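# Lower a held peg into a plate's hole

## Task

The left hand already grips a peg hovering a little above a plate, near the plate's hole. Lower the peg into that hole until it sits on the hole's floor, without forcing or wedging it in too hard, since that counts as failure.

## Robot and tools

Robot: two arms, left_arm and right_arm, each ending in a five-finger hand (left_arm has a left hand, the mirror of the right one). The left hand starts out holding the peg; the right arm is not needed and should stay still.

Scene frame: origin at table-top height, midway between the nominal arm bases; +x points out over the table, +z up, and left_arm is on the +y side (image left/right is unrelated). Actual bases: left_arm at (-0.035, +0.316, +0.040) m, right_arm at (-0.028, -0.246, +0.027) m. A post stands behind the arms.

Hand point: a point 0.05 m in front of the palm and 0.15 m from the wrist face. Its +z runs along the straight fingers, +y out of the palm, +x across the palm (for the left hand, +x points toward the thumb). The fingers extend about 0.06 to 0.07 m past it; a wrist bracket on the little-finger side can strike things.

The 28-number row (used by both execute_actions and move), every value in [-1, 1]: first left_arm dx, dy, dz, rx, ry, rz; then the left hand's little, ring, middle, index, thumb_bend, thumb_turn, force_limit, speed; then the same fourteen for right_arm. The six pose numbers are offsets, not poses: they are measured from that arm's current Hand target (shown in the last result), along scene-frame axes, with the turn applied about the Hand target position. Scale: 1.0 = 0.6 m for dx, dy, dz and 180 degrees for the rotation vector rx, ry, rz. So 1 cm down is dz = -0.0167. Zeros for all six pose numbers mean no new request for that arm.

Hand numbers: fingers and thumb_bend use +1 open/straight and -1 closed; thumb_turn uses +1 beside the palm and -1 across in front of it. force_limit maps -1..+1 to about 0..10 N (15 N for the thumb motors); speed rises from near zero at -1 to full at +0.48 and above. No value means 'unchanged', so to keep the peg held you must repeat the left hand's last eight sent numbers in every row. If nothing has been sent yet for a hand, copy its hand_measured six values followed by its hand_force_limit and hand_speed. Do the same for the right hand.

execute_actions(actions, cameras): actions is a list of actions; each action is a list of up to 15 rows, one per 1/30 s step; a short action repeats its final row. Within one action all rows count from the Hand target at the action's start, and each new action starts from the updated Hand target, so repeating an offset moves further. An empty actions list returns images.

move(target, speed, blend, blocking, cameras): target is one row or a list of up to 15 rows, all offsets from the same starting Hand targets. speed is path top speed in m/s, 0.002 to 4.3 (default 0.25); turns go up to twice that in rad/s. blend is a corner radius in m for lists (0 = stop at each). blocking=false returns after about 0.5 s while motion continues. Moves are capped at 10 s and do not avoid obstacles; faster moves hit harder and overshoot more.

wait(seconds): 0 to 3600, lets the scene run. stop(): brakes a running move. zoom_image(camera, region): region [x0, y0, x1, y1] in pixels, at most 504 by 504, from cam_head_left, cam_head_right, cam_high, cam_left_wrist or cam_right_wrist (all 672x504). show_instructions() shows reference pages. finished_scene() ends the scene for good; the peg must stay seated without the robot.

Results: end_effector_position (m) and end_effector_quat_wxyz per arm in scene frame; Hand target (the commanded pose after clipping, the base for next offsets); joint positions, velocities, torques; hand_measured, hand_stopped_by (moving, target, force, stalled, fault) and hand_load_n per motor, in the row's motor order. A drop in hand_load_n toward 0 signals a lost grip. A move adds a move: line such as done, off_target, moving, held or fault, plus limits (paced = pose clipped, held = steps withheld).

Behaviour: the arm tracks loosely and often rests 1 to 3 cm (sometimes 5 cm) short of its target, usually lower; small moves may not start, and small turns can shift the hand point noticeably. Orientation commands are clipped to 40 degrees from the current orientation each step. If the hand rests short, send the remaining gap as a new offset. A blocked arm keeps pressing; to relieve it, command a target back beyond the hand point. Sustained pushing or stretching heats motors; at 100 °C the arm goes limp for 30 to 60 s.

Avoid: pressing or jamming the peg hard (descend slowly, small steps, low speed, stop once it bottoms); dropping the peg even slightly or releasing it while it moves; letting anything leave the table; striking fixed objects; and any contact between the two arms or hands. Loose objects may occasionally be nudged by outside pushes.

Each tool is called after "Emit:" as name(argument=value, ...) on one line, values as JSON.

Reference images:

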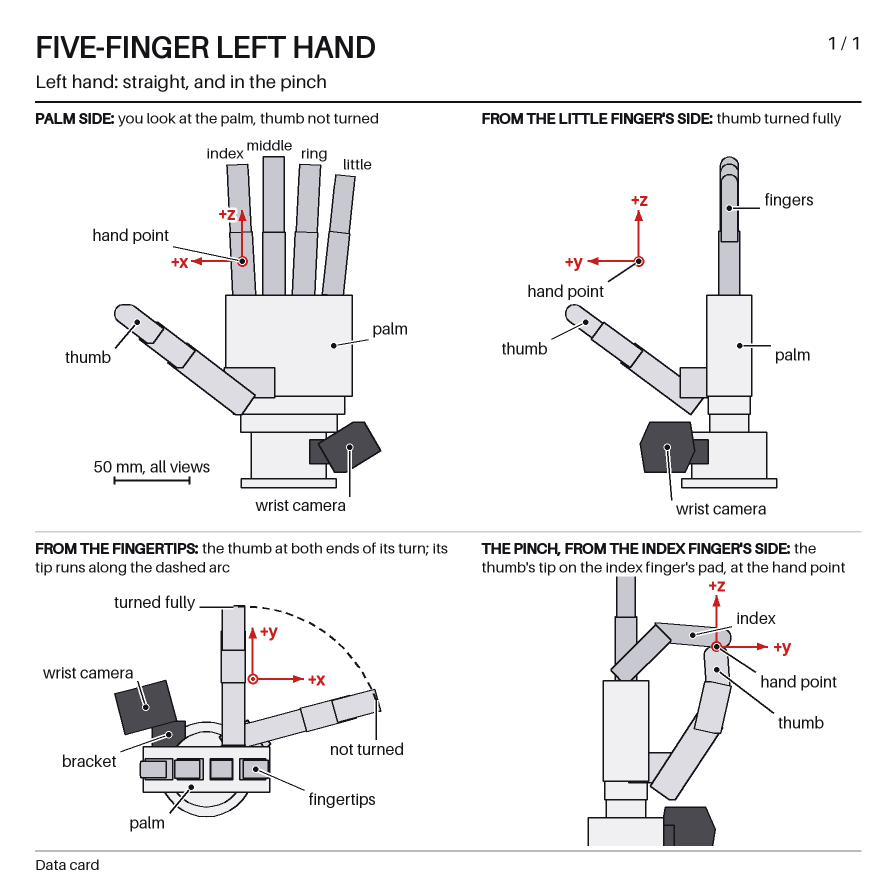

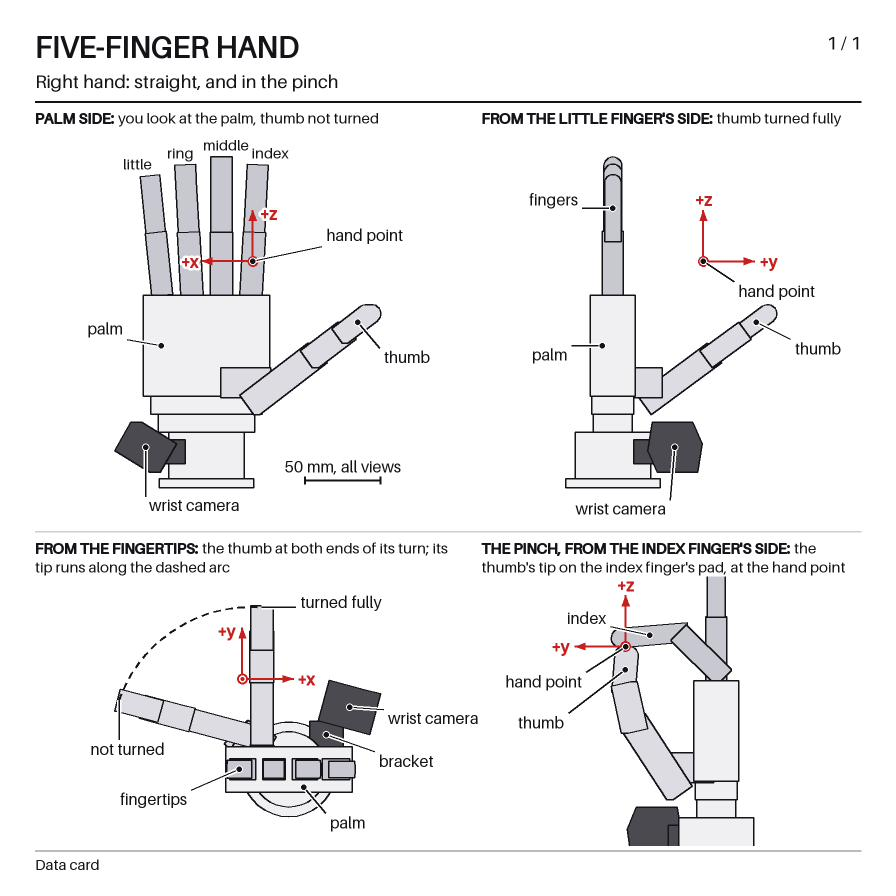

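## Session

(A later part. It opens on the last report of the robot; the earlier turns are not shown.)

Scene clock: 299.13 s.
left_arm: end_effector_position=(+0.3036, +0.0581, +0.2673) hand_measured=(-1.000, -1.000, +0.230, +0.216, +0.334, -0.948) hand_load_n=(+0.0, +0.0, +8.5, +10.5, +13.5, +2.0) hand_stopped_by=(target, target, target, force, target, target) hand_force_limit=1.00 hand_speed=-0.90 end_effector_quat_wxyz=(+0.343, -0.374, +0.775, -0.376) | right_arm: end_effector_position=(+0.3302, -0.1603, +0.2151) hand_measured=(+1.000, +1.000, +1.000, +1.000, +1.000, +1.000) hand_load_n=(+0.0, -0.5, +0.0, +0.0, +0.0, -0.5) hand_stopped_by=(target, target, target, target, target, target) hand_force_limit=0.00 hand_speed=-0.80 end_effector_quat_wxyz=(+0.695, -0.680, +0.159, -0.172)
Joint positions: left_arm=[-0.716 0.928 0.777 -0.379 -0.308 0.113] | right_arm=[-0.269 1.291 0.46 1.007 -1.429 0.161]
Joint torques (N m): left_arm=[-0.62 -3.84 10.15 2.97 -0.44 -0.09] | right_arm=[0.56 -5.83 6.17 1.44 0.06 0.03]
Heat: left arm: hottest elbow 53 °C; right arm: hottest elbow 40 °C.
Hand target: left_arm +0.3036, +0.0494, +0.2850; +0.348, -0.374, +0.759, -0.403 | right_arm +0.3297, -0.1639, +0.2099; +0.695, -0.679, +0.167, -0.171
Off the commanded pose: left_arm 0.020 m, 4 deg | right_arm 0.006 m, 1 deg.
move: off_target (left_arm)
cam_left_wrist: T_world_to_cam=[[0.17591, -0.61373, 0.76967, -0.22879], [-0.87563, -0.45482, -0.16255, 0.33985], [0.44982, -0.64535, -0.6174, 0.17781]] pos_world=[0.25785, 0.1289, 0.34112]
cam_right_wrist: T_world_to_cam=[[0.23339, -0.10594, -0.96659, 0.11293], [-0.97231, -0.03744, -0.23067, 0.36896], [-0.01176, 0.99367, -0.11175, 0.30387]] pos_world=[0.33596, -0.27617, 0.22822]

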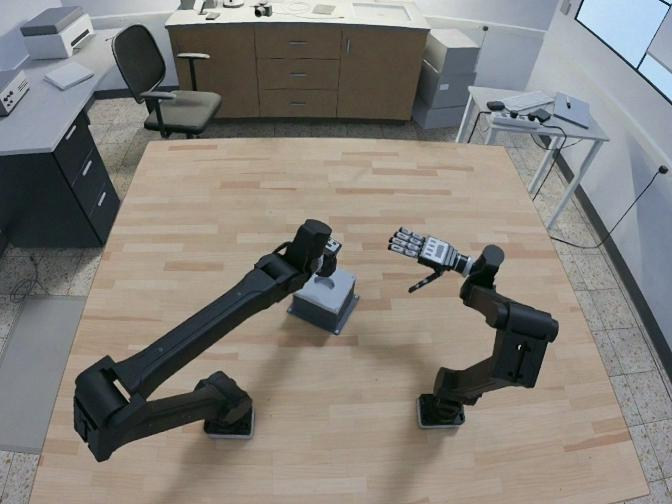

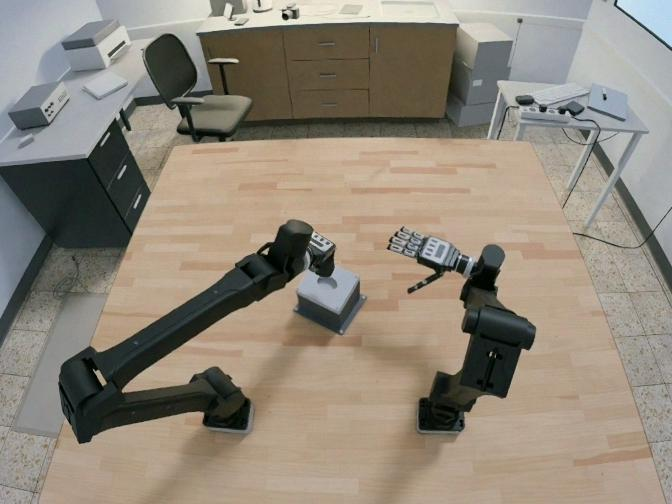

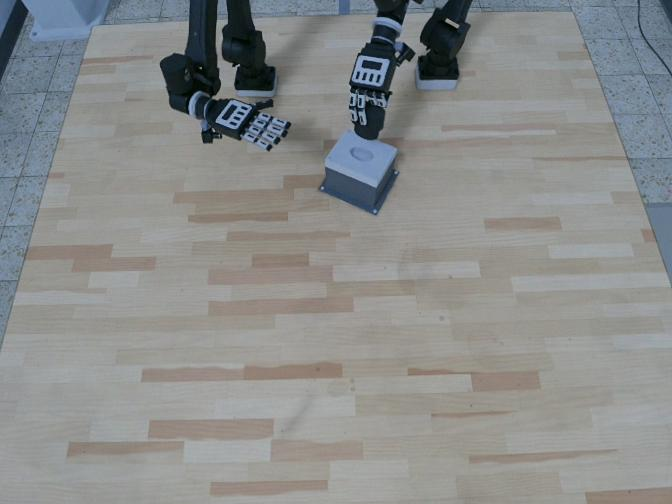

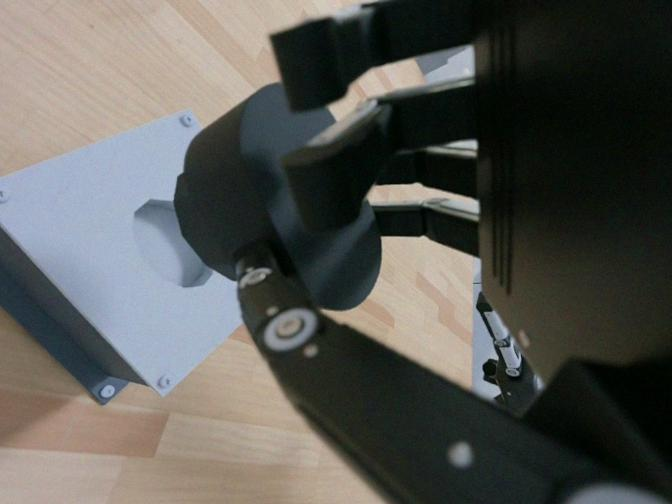

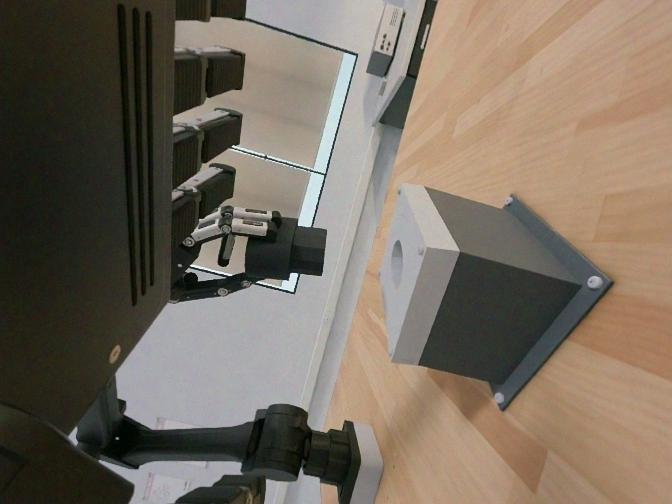

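Emit:
zoom_image(camera="cam_right_wrist", region=[265, 205, 345, 285])

Emit:
zoom_image(camera="cam_left_wrist", region=[120, 160, 220, 290])

Emit:
zoom_image(camera="cam_high", region=[335, 90, 395, 170])

Emit:
zoom_image(camera="cam_head_left", region=[290, 235, 350, 295])

Emit:
zoom_image(camera="cam_head_right", region=[290, 235, 350, 295])

Scaled by 6.300 from the camera's image (finer frame: 960x720).

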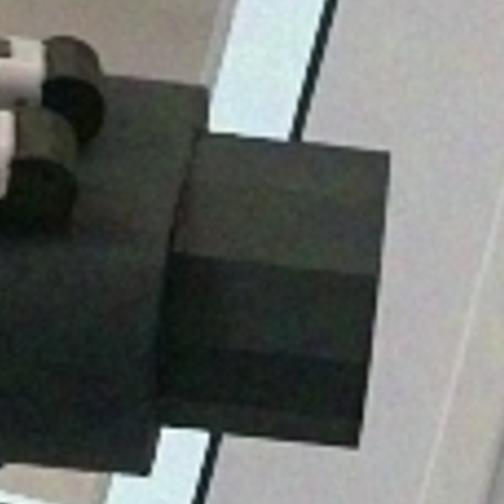

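Scaled by 3.877 from the camera's image (finer frame: 960x720).

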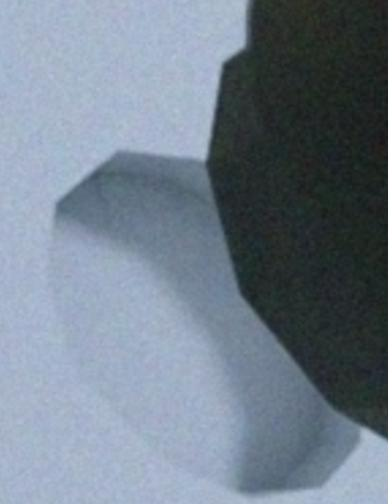

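Scaled by 6.300 from the camera's image (finer frame: 960x720).

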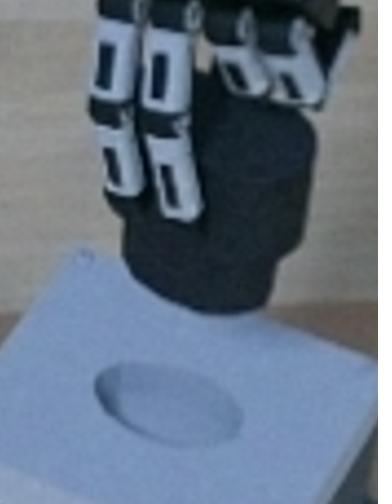

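Scaled by 8.400 from the camera's image (finer frame: 960x720).

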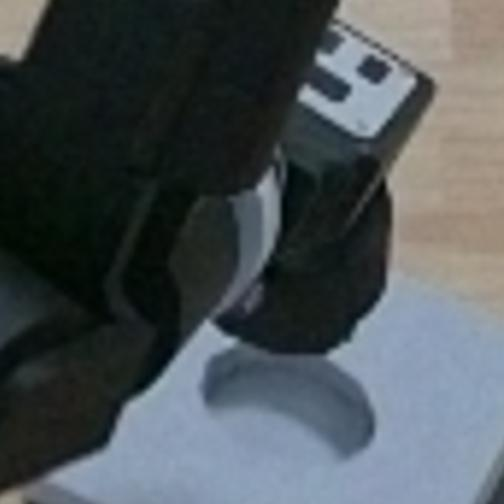

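Scaled by 8.400 from the camera's image (finer frame: 960x720).

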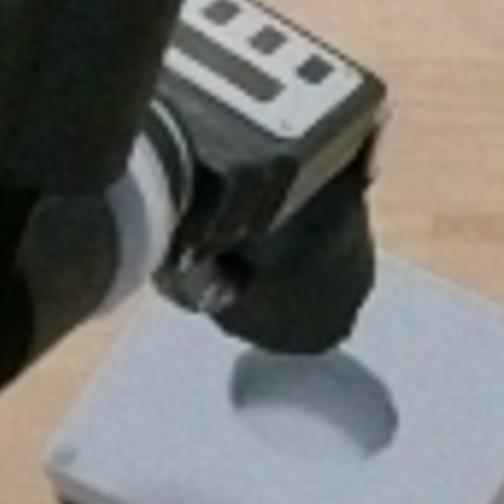

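Emit:
move(target=[0.0102,-0.0107,-0.0762,-0.0064,0.0105,0.0083,-1,-1,0.228,0.216,0.326,-0.948,1,-0.9,0,0,0,0,0,0,1,1,1,1,1,1,0,-0.8], speed=0.08, cameras=["all"])

Emit:
zoom_image(camera="cam_right_wrist", region=[300, 190, 410, 300])

Emit:
zoom_image(camera="cam_left_wrist", region=[120, 150, 250, 300])

Emit:
zoom_image(camera="cam_high", region=[335, 90, 395, 170])

Emit:
zoom_image(camera="cam_head_left", region=[290, 235, 350, 295])

Emit:
zoom_image(camera="cam_head_right", region=[290, 235, 350, 295])

Scene clock: 330.90 s.
left_arm: end_effector_position=(+0.3071, +0.0521, +0.2290) hand_measured=(-1.000, -1.000, +0.230, +0.216, +0.334, -0.948) hand_load_n=(+0.0, +0.0, +8.5, +10.5, +13.5, +1.5) hand_stopped_by=(target, target, target, force, target, target) hand_force_limit=1.00 hand_speed=-0.90 end_effector_quat_wxyz=(+0.335, -0.393, +0.767, -0.381) | right_arm: end_effector_position=(+0.3302, -0.1603, +0.2151) hand_measured=(+1.000, +1.000, +1.000, +1.000, +1.000, +1.000) hand_load_n=(+0.0, +0.0, +0.0, +0.0, +0.5, +0.0) hand_stopped_by=(target, target, target, target, target, target) hand_force_limit=0.00 hand_speed=-0.80 end_effector_quat_wxyz=(+0.695, -0.680, +0.159, -0.172)
Joint positions: left_arm=[-0.716 0.975 0.703 -0.264 -0.311 0.068] | right_arm=[-0.269 1.291 0.46 1.007 -1.429 0.161]
Joint torques (N m): left_arm=[-0.38 -2.84 9.98 3.02 -0.44 -0.1] | right_arm=[0.67 -6.3 6.13 1.42 0.11 -0.01]
Heat: left arm: hottest elbow 49 °C; right arm: hottest elbow 40 °C.
Hand target: left_arm +0.3098, +0.0430, +0.2396; +0.337, -0.394, +0.756, -0.400 | right_arm +0.3297, -0.1639, +0.2099; +0.695, -0.679, +0.167, -0.171
Off the commanded pose: left_arm 0.014 m, 3 deg | right_arm 0.006 m, 1 deg.
move: off_target (left_arm)
cam_left_wrist: T_world_to_cam=[[0.20485, -0.5849, 0.78481, -0.21756], [-0.86694, -0.48064, -0.13192, 0.32567], [0.45438, -0.65336, -0.60553, 0.14509]] pos_world=[0.26098, 0.12408, 0.30157]
cam_right_wrist: T_world_to_cam=[[0.23339, -0.10594, -0.96659, 0.11293], [-0.97231, -0.03744, -0.23067, 0.36896], [-0.01176, 0.99367, -0.11175, 0.30387]] pos_world=[0.33596, -0.27617, 0.22822]

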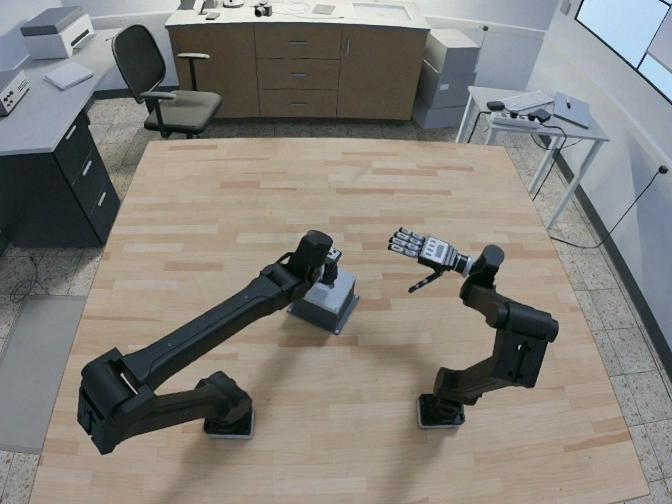

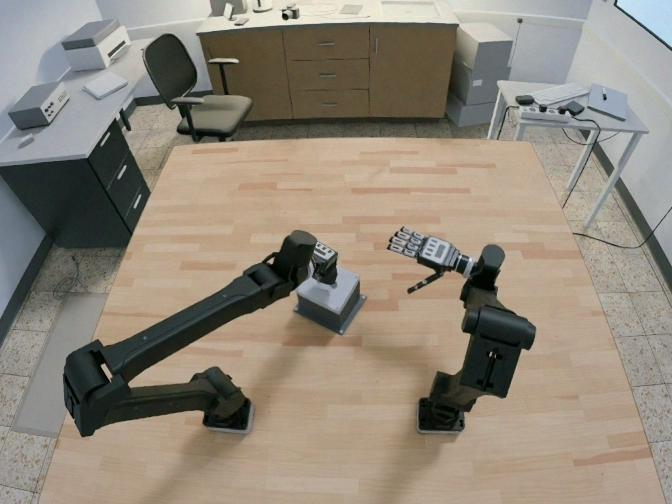

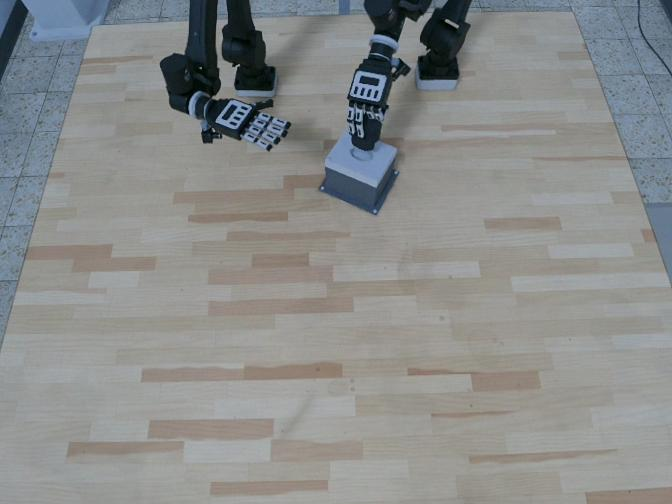

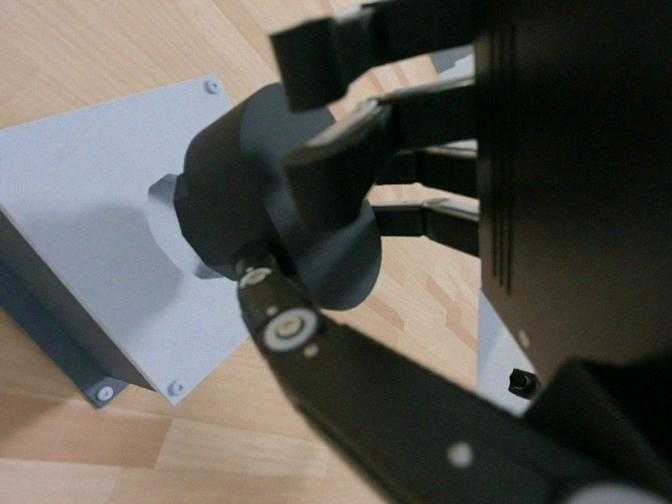

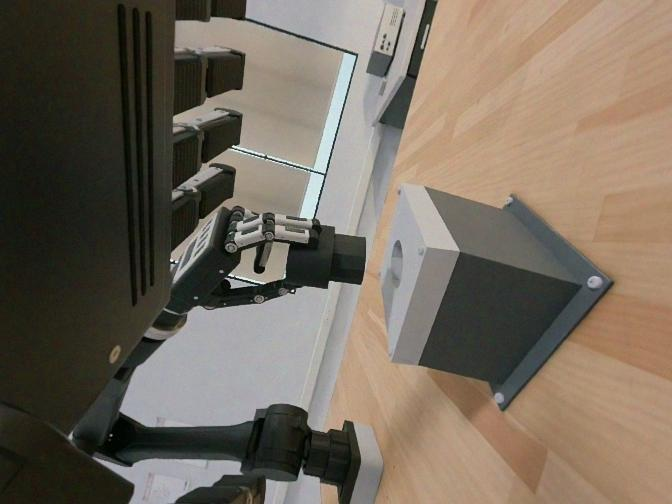

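Scaled by 4.582 from the camera's image (finer frame: 960x720).

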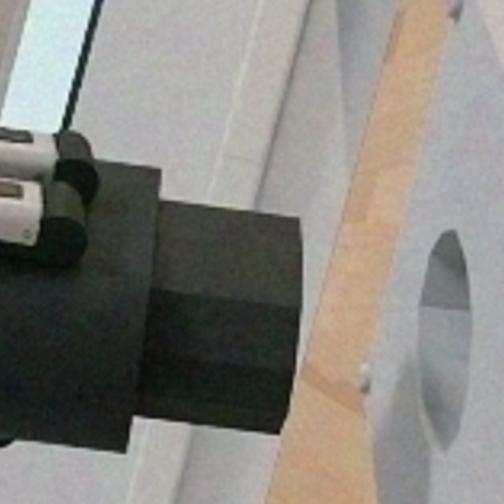

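Scaled by 3.360 from the camera's image (finer frame: 960x720).

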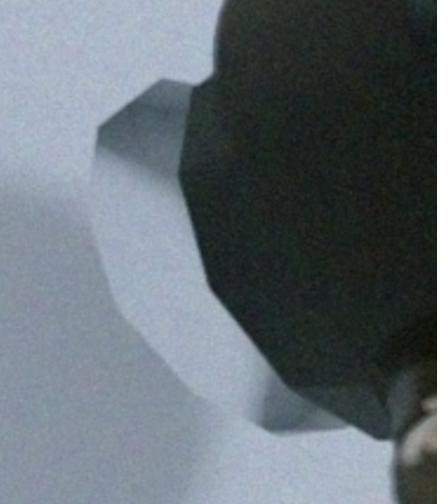

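Scaled by 6.300 from the camera's image (finer frame: 960x720).

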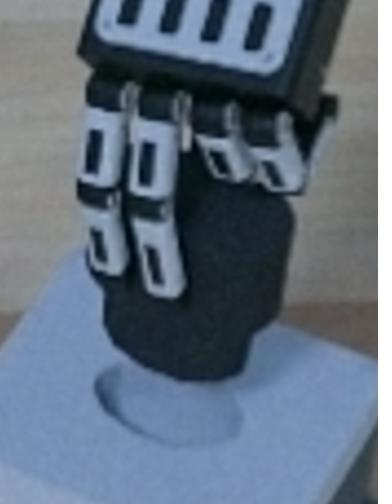

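Scaled by 8.400 from the camera's image (finer frame: 960x720).

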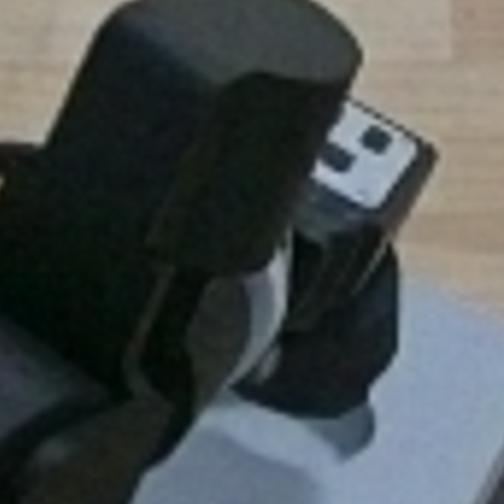

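Scaled by 8.400 from the camera's image (finer frame: 960x720).

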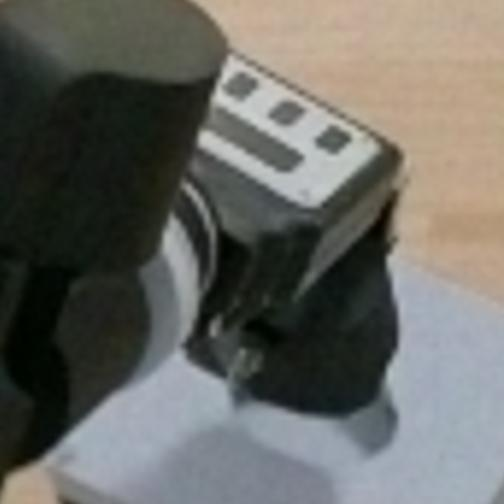

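Emit:
zoom_image(camera="cam_right_wrist", region=[325, 225, 375, 295])

Emit:
zoom_image(camera="cam_right_wrist", region=[380, 230, 420, 300])

Scaled by 7.200 from the camera's image (finer frame: 960x720).

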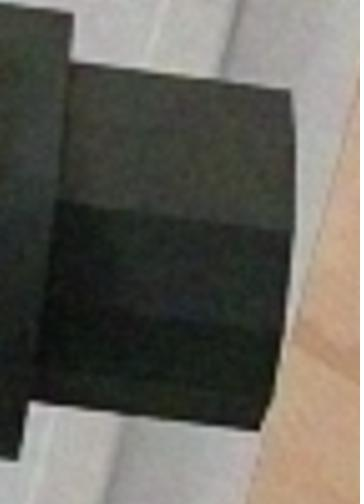

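Scaled by 7.200 from the camera's image (finer frame: 960x720).

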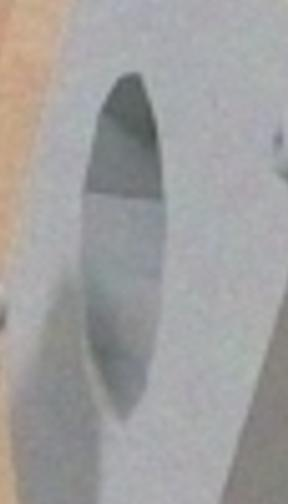

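Emit:
move(target=[0.0045,-0.002,-0.0333,0,0,0,-1,-1,0.228,0.216,0.326,-0.948,1,-0.9,0,0,0,0,0,0,1,1,1,1,1,1,0,-0.8], speed=0.04, cameras=["all"])

Emit:
zoom_image(camera="cam_right_wrist", region=[330, 210, 430, 310])

Emit:
zoom_image(camera="cam_left_wrist", region=[120, 150, 250, 300])

Emit:
zoom_image(camera="cam_high", region=[335, 120, 385, 170])

Emit:
zoom_image(camera="cam_head_right", region=[300, 250, 350, 300])

Scene clock: 365.47 s.
left_arm: end_effector_position=(+0.3094, +0.0500, +0.2110) hand_measured=(-1.000, -1.000, +0.230, +0.216, +0.334, -0.948) hand_load_n=(+0.0, +0.0, +8.5, +10.5, +13.0, +1.5) hand_stopped_by=(target, target, target, force, target, target) hand_force_limit=1.00 hand_speed=-0.90 end_effector_quat_wxyz=(+0.335, -0.393, +0.766, -0.383) | right_arm: end_effector_position=(+0.3302, -0.1603, +0.2151) hand_measured=(+1.000, +1.000, +1.000, +1.000, +1.000, +1.000) hand_load_n=(+0.0, +0.0, +0.0, +0.0, +0.0, +0.0) hand_stopped_by=(target, target, target, target, target, target) hand_force_limit=0.00 hand_speed=-0.80 end_effector_quat_wxyz=(+0.695, -0.680, +0.159, -0.172)
Joint positions: left_arm=[-0.716 1.001 0.666 -0.196 -0.311 0.068] | right_arm=[-0.269 1.291 0.46 1.007 -1.429 0.161]
Joint torques (N m): left_arm=[-0.09 -2.84 9.68 3.02 -0.36 -0.08] | right_arm=[0.32 -6.07 6.32 1.32 0.11 -0.02]
Heat: left arm: hottest elbow 49 °C; right arm: hottest elbow 40 °C.
Hand target: left_arm +0.3125, +0.0418, +0.2196; +0.337, -0.394, +0.756, -0.400 | right_arm +0.3297, -0.1639, +0.2099; +0.695, -0.679, +0.167, -0.171
Off the commanded pose: left_arm 0.012 m, 2 deg | right_arm 0.006 m, 1 deg.
move: off_target (left_arm)
cam_left_wrist: T_world_to_cam=[[0.20242, -0.58221, 0.78744, -0.20509], [-0.86639, -0.4813, -0.13315, 0.32435], [0.45651, -0.65527, -0.60184, 0.13043]] pos_world=[0.26298, 0.12217, 0.28318]
cam_right_wrist: T_world_to_cam=[[0.23339, -0.10594, -0.96659, 0.11293], [-0.97231, -0.03744, -0.23067, 0.36896], [-0.01176, 0.99367, -0.11175, 0.30387]] pos_world=[0.33596, -0.27617, 0.22822]

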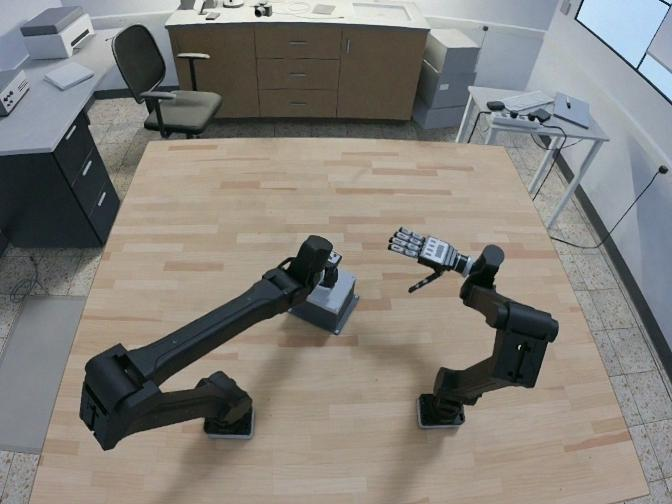

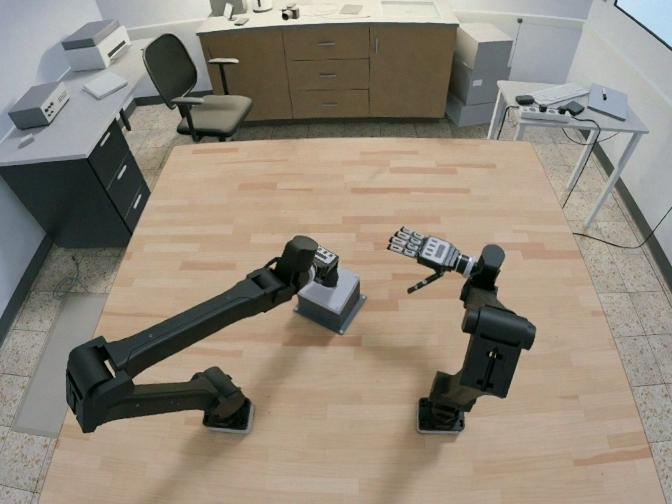

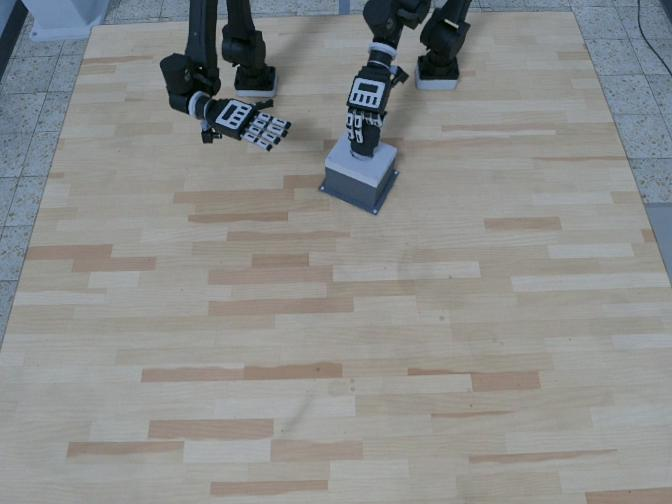

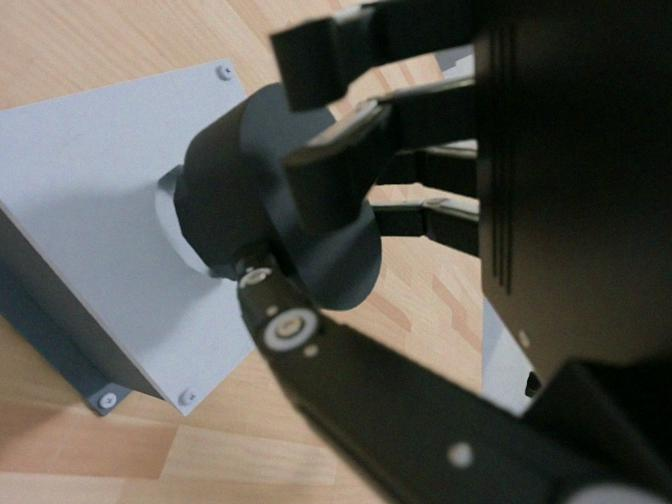

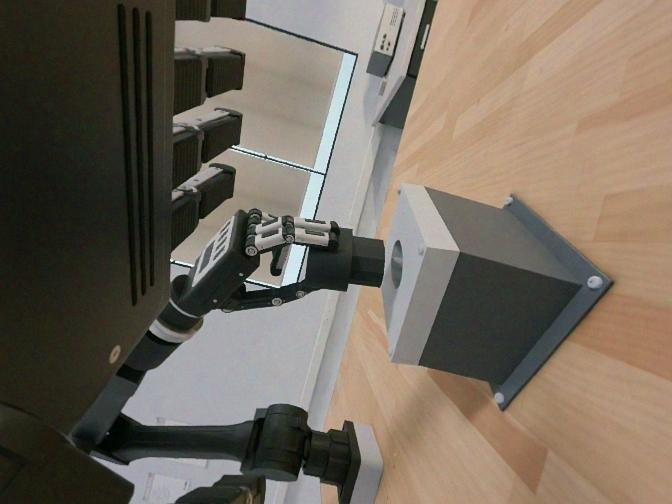

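Scaled by 5.040 from the camera's image (finer frame: 960x720).

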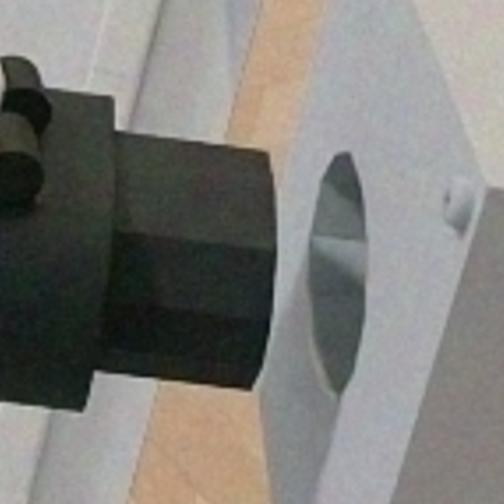

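Scaled by 3.360 from the camera's image (finer frame: 960x720).

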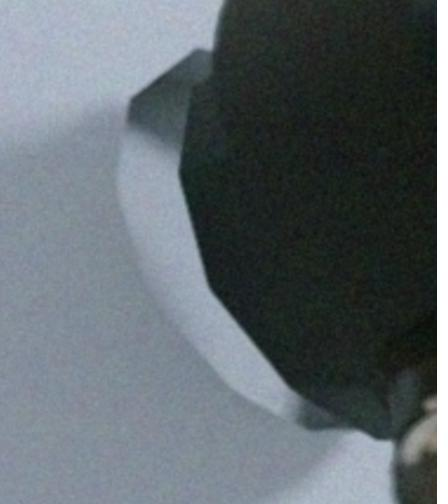

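Scaled by 10.080 from the camera's image (finer frame: 960x720).

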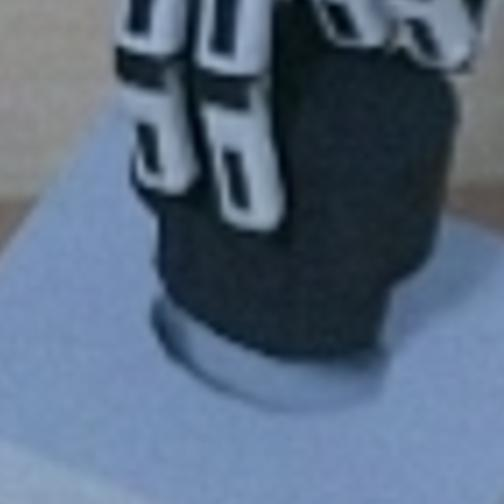

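Scaled by 10.080 from the camera's image (finer frame: 960x720).

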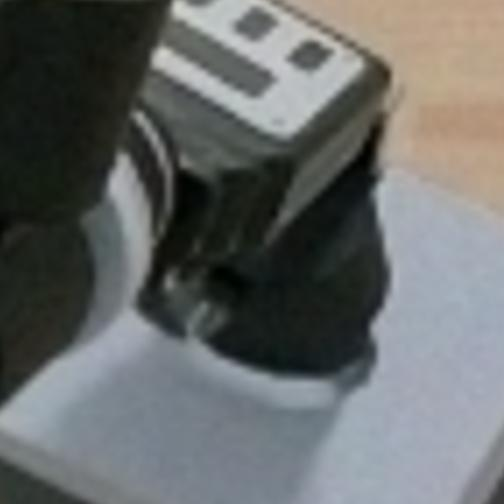

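Emit:
zoom_image(camera="cam_left_wrist", region=[145, 150, 215, 220])

Emit:
zoom_image(camera="cam_left_wrist", region=[150, 215, 240, 295])

Emit:
zoom_image(camera="cam_right_wrist", region=[360, 225, 410, 305])

Scaled by 7.200 from the camera's image (finer frame: 960x720).

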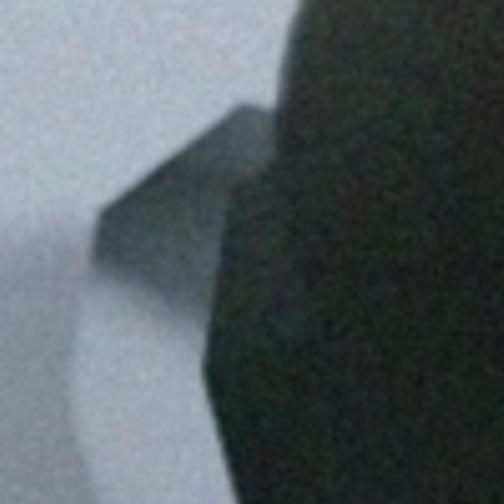

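Scaled by 5.600 from the camera's image (finer frame: 960x720).

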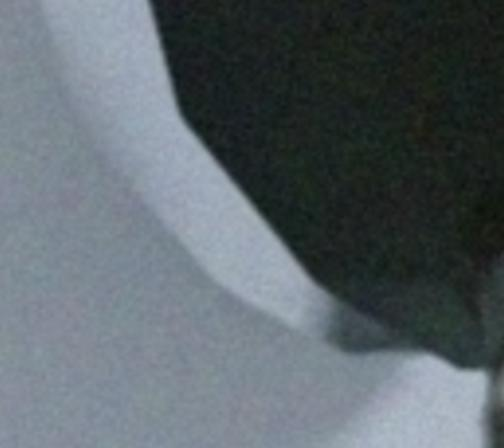

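Scaled by 6.300 from the camera's image (finer frame: 960x720).

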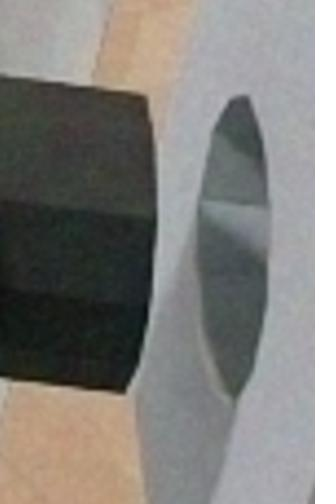

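Emit:
move(target=[0.0033,0.004,-0.0167,0,0,0,-1,-1,0.228,0.216,0.326,-0.948,1,-0.9,0,0,0,0,0,0,1,1,1,1,1,1,0,-0.8], speed=0.03, cameras=["all"])

Emit:
zoom_image(camera="cam_right_wrist", region=[350, 220, 420, 310])

Emit:
zoom_image(camera="cam_left_wrist", region=[145, 145, 245, 295])

Emit:
zoom_image(camera="cam_high", region=[335, 120, 385, 170])

Emit:
zoom_image(camera="cam_head_right", region=[300, 250, 350, 300])

Scene clock: 399.60 s.
left_arm: end_effector_position=(+0.3092, +0.0495, +0.2013) hand_measured=(-1.000, -1.000, +0.230, +0.216, +0.334, -0.948) hand_load_n=(+0.0, +0.0, +8.5, +10.5, +13.0, +1.5) hand_stopped_by=(target, target, target, force, target, target) hand_force_limit=1.00 hand_speed=-0.90 end_effector_quat_wxyz=(+0.335, -0.392, +0.766, -0.384) | right_arm: end_effector_position=(+0.3302, -0.1603, +0.2151) hand_measured=(+1.000, +1.000, +1.000, +1.000, +1.000, +1.000) hand_load_n=(+0.0, -0.5, +0.0, +0.0, +0.0, +0.0) hand_stopped_by=(target, target, target, target, target, target) hand_force_limit=0.00 hand_speed=-0.80 end_effector_quat_wxyz=(+0.695, -0.680, +0.159, -0.172)
Joint positions: left_arm=[-0.716 1.013 0.645 -0.162 -0.309 0.068] | right_arm=[-0.269 1.291 0.46 1.007 -1.429 0.161]
Joint torques (N m): left_arm=[0.62 -2.73 9.61 3.02 -0.13 -0.03] | right_arm=[0.26 -6.07 6.2 1.52 0.09 0]
Heat: left arm: hottest elbow 49 °C; right arm: hottest elbow 40 °C.
Hand target: left_arm +0.3145, +0.0442, +0.2094; +0.337, -0.394, +0.756, -0.400 | right_arm +0.3297, -0.1639, +0.2099; +0.695, -0.679, +0.167, -0.171
Off the commanded pose: left_arm 0.011 m, 2 deg | right_arm 0.006 m, 1 deg.
move: off_target (left_arm)
cam_left_wrist: T_world_to_cam=[[0.20067, -0.58091, 0.78884, -0.19749], [-0.86743, -0.47959, -0.13251, 0.32276], [0.4553, -0.65767, -0.60014, 0.12436]] pos_world=[0.26298, 0.12186, 0.27319]
cam_right_wrist: T_world_to_cam=[[0.23339, -0.10594, -0.96659, 0.11293], [-0.97231, -0.03744, -0.23067, 0.36896], [-0.01176, 0.99367, -0.11175, 0.30387]] pos_world=[0.33596, -0.27617, 0.22822]

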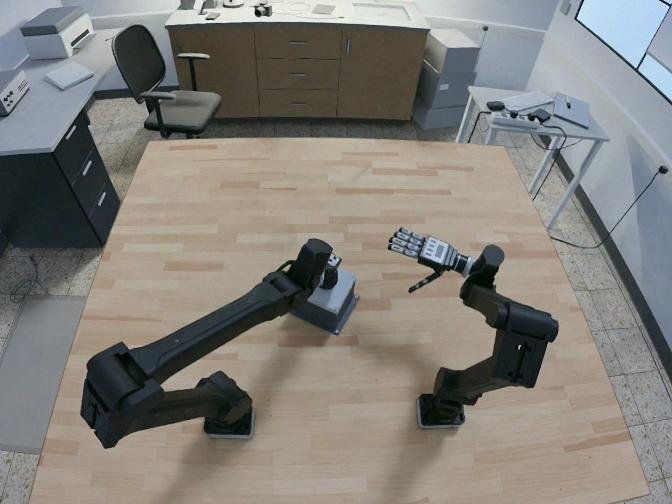

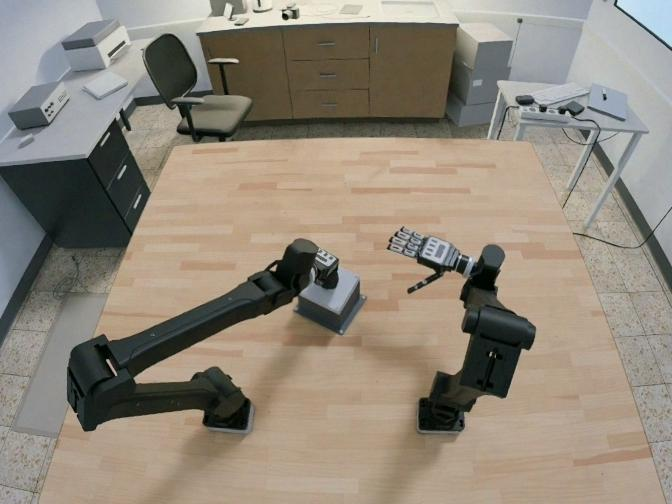

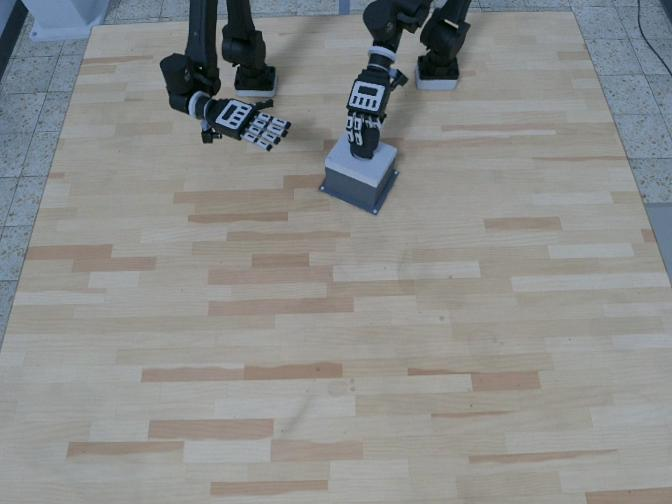

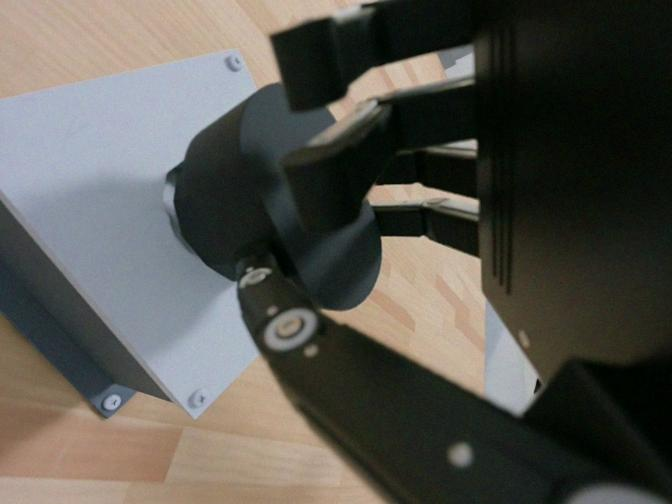

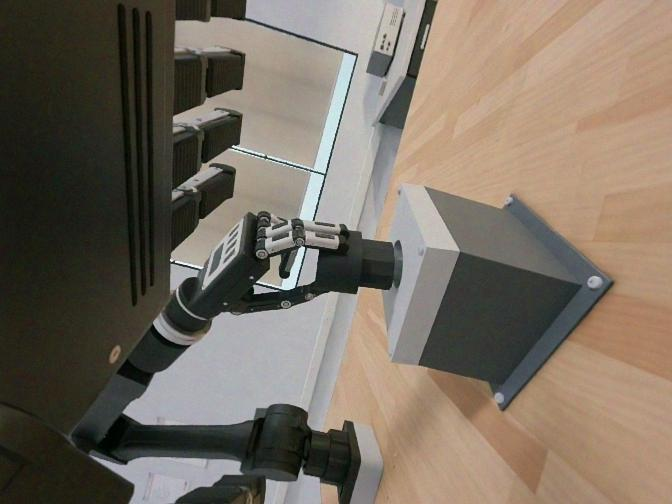

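Scaled by 5.600 from the camera's image (finer frame: 960x720).

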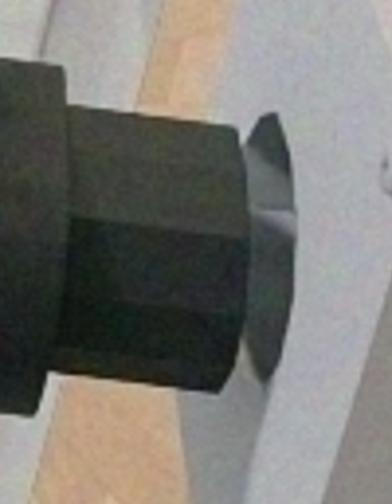

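Scaled by 3.360 from the camera's image (finer frame: 960x720).

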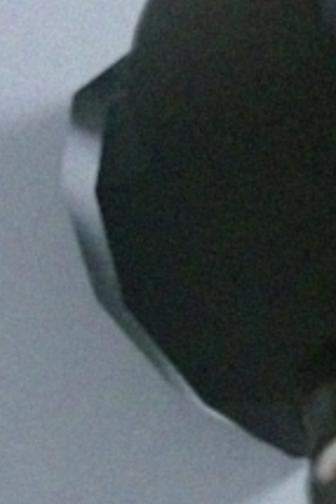

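Scaled by 10.080 from the camera's image (finer frame: 960x720).

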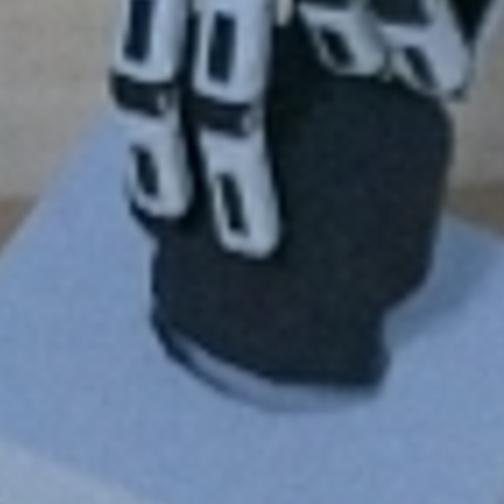

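Scaled by 10.080 from the camera's image (finer frame: 960x720).

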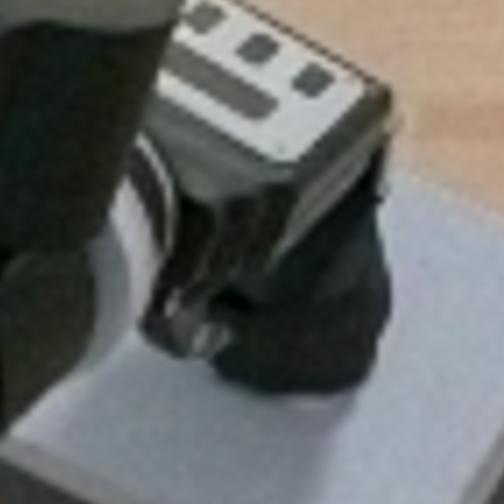

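Emit:
move(target=[0.005,0.006,0,0,0,0,-1,-1,0.228,0.216,0.326,-0.948,1,-0.9,0,0,0,0,0,0,1,1,1,1,1,1,0,-0.8], speed=0.03)

Scene clock: 409.27 s.
left_arm: end_effector_position=(+0.3081, +0.0471, +0.2015) hand_measured=(-1.000, -1.000, +0.230, +0.216, +0.334, -0.948) hand_load_n=(+0.0, +0.5, +8.5, +10.5, +13.5, +1.5) hand_stopped_by=(target, target, target, force, target, target) hand_force_limit=1.00 hand_speed=-0.90 end_effector_quat_wxyz=(+0.330, -0.389, +0.768, -0.388) | right_arm: end_effector_position=(+0.3302, -0.1603, +0.2151) hand_measured=(+1.000, +1.000, +1.000, +1.000, +1.000, +1.000) hand_load_n=(+0.0, +0.0, +0.0, +0.0, +0.0, -0.5) hand_stopped_by=(target, target, target, target, target, target) hand_force_limit=0.00 hand_speed=-0.80 end_effector_quat_wxyz=(+0.695, -0.680, +0.159, -0.172)
Joint positions: left_arm=[-0.716 1.013 0.645 -0.159 -0.296 0.068] | right_arm=[-0.269 1.291 0.46 1.007 -1.429 0.161]
Joint torques (N m): left_arm=[1.79 -2.78 9.48 3.03 -0.13 0.04] | right_arm=[0.44 -5.66 6.04 1.4 0.11 -0.02]
Heat: left arm: hottest elbow 49 °C; right arm: hottest elbow 40 °C.
Hand target: left_arm +0.3173, +0.0477, +0.2094; +0.337, -0.394, +0.756, -0.399 | right_arm +0.3297, -0.1639, +0.2099; +0.695, -0.679, +0.167, -0.171
Off the commanded pose: left_arm 0.012 m, 2 deg | right_arm 0.006 m, 1 deg.
move: off_target (left_arm)

Emit:
move(target=[0,0.006,0,0,0,0,-1,-1,0.228,0.216,0.326,-0.948,1,-0.9,0,0,0,0,0,0,1,1,1,1,1,1,0,-0.8], speed=0.03)

Scene clock: 412.90 s.
left_arm: end_effector_position=(+0.3087, +0.0504, +0.1986) hand_measured=(-1.000, -1.000, +0.230, +0.216, +0.334, -0.948) hand_load_n=(+0.0, +0.0, +8.5, +11.0, +13.0, +1.5) hand_stopped_by=(target, target, target, force, target, target) hand_force_limit=1.00 hand_speed=-0.90 end_effector_quat_wxyz=(+0.329, -0.392, +0.768, -0.386) | right_arm: end_effector_position=(+0.3302, -0.1603, +0.2151) hand_measured=(+1.000, +1.000, +1.000, +1.000, +1.000, +1.000) hand_load_n=(+0.0, +0.0, +0.0, +0.0, +0.0, -0.5) hand_stopped_by=(target, target, target, target, target, target) hand_force_limit=0.00 hand_speed=-0.80 end_effector_quat_wxyz=(+0.695, -0.680, +0.159, -0.172)
Joint positions: left_arm=[-0.706 1.013 0.64 -0.159 -0.288 0.068] | right_arm=[-0.269 1.291 0.46 1.007 -1.429 0.161]
Joint torques (N m): left_arm=[1.67 -3.43 9.52 2.95 -0.12 0.07] | right_arm=[0.15 -6.01 6.05 1.32 0.1 -0.01]
Heat: left arm: hottest elbow 49 °C; right arm: hottest elbow 40 °C.
Hand target: left_arm +0.3174, +0.0513, +0.2094; +0.337, -0.394, +0.756, -0.399 | right_arm +0.3297, -0.1639, +0.2099; +0.695, -0.679, +0.167, -0.171
Off the commanded pose: left_arm 0.014 m, 2 deg | right_arm 0.006 m, 1 deg.
move: off_target (left_arm)


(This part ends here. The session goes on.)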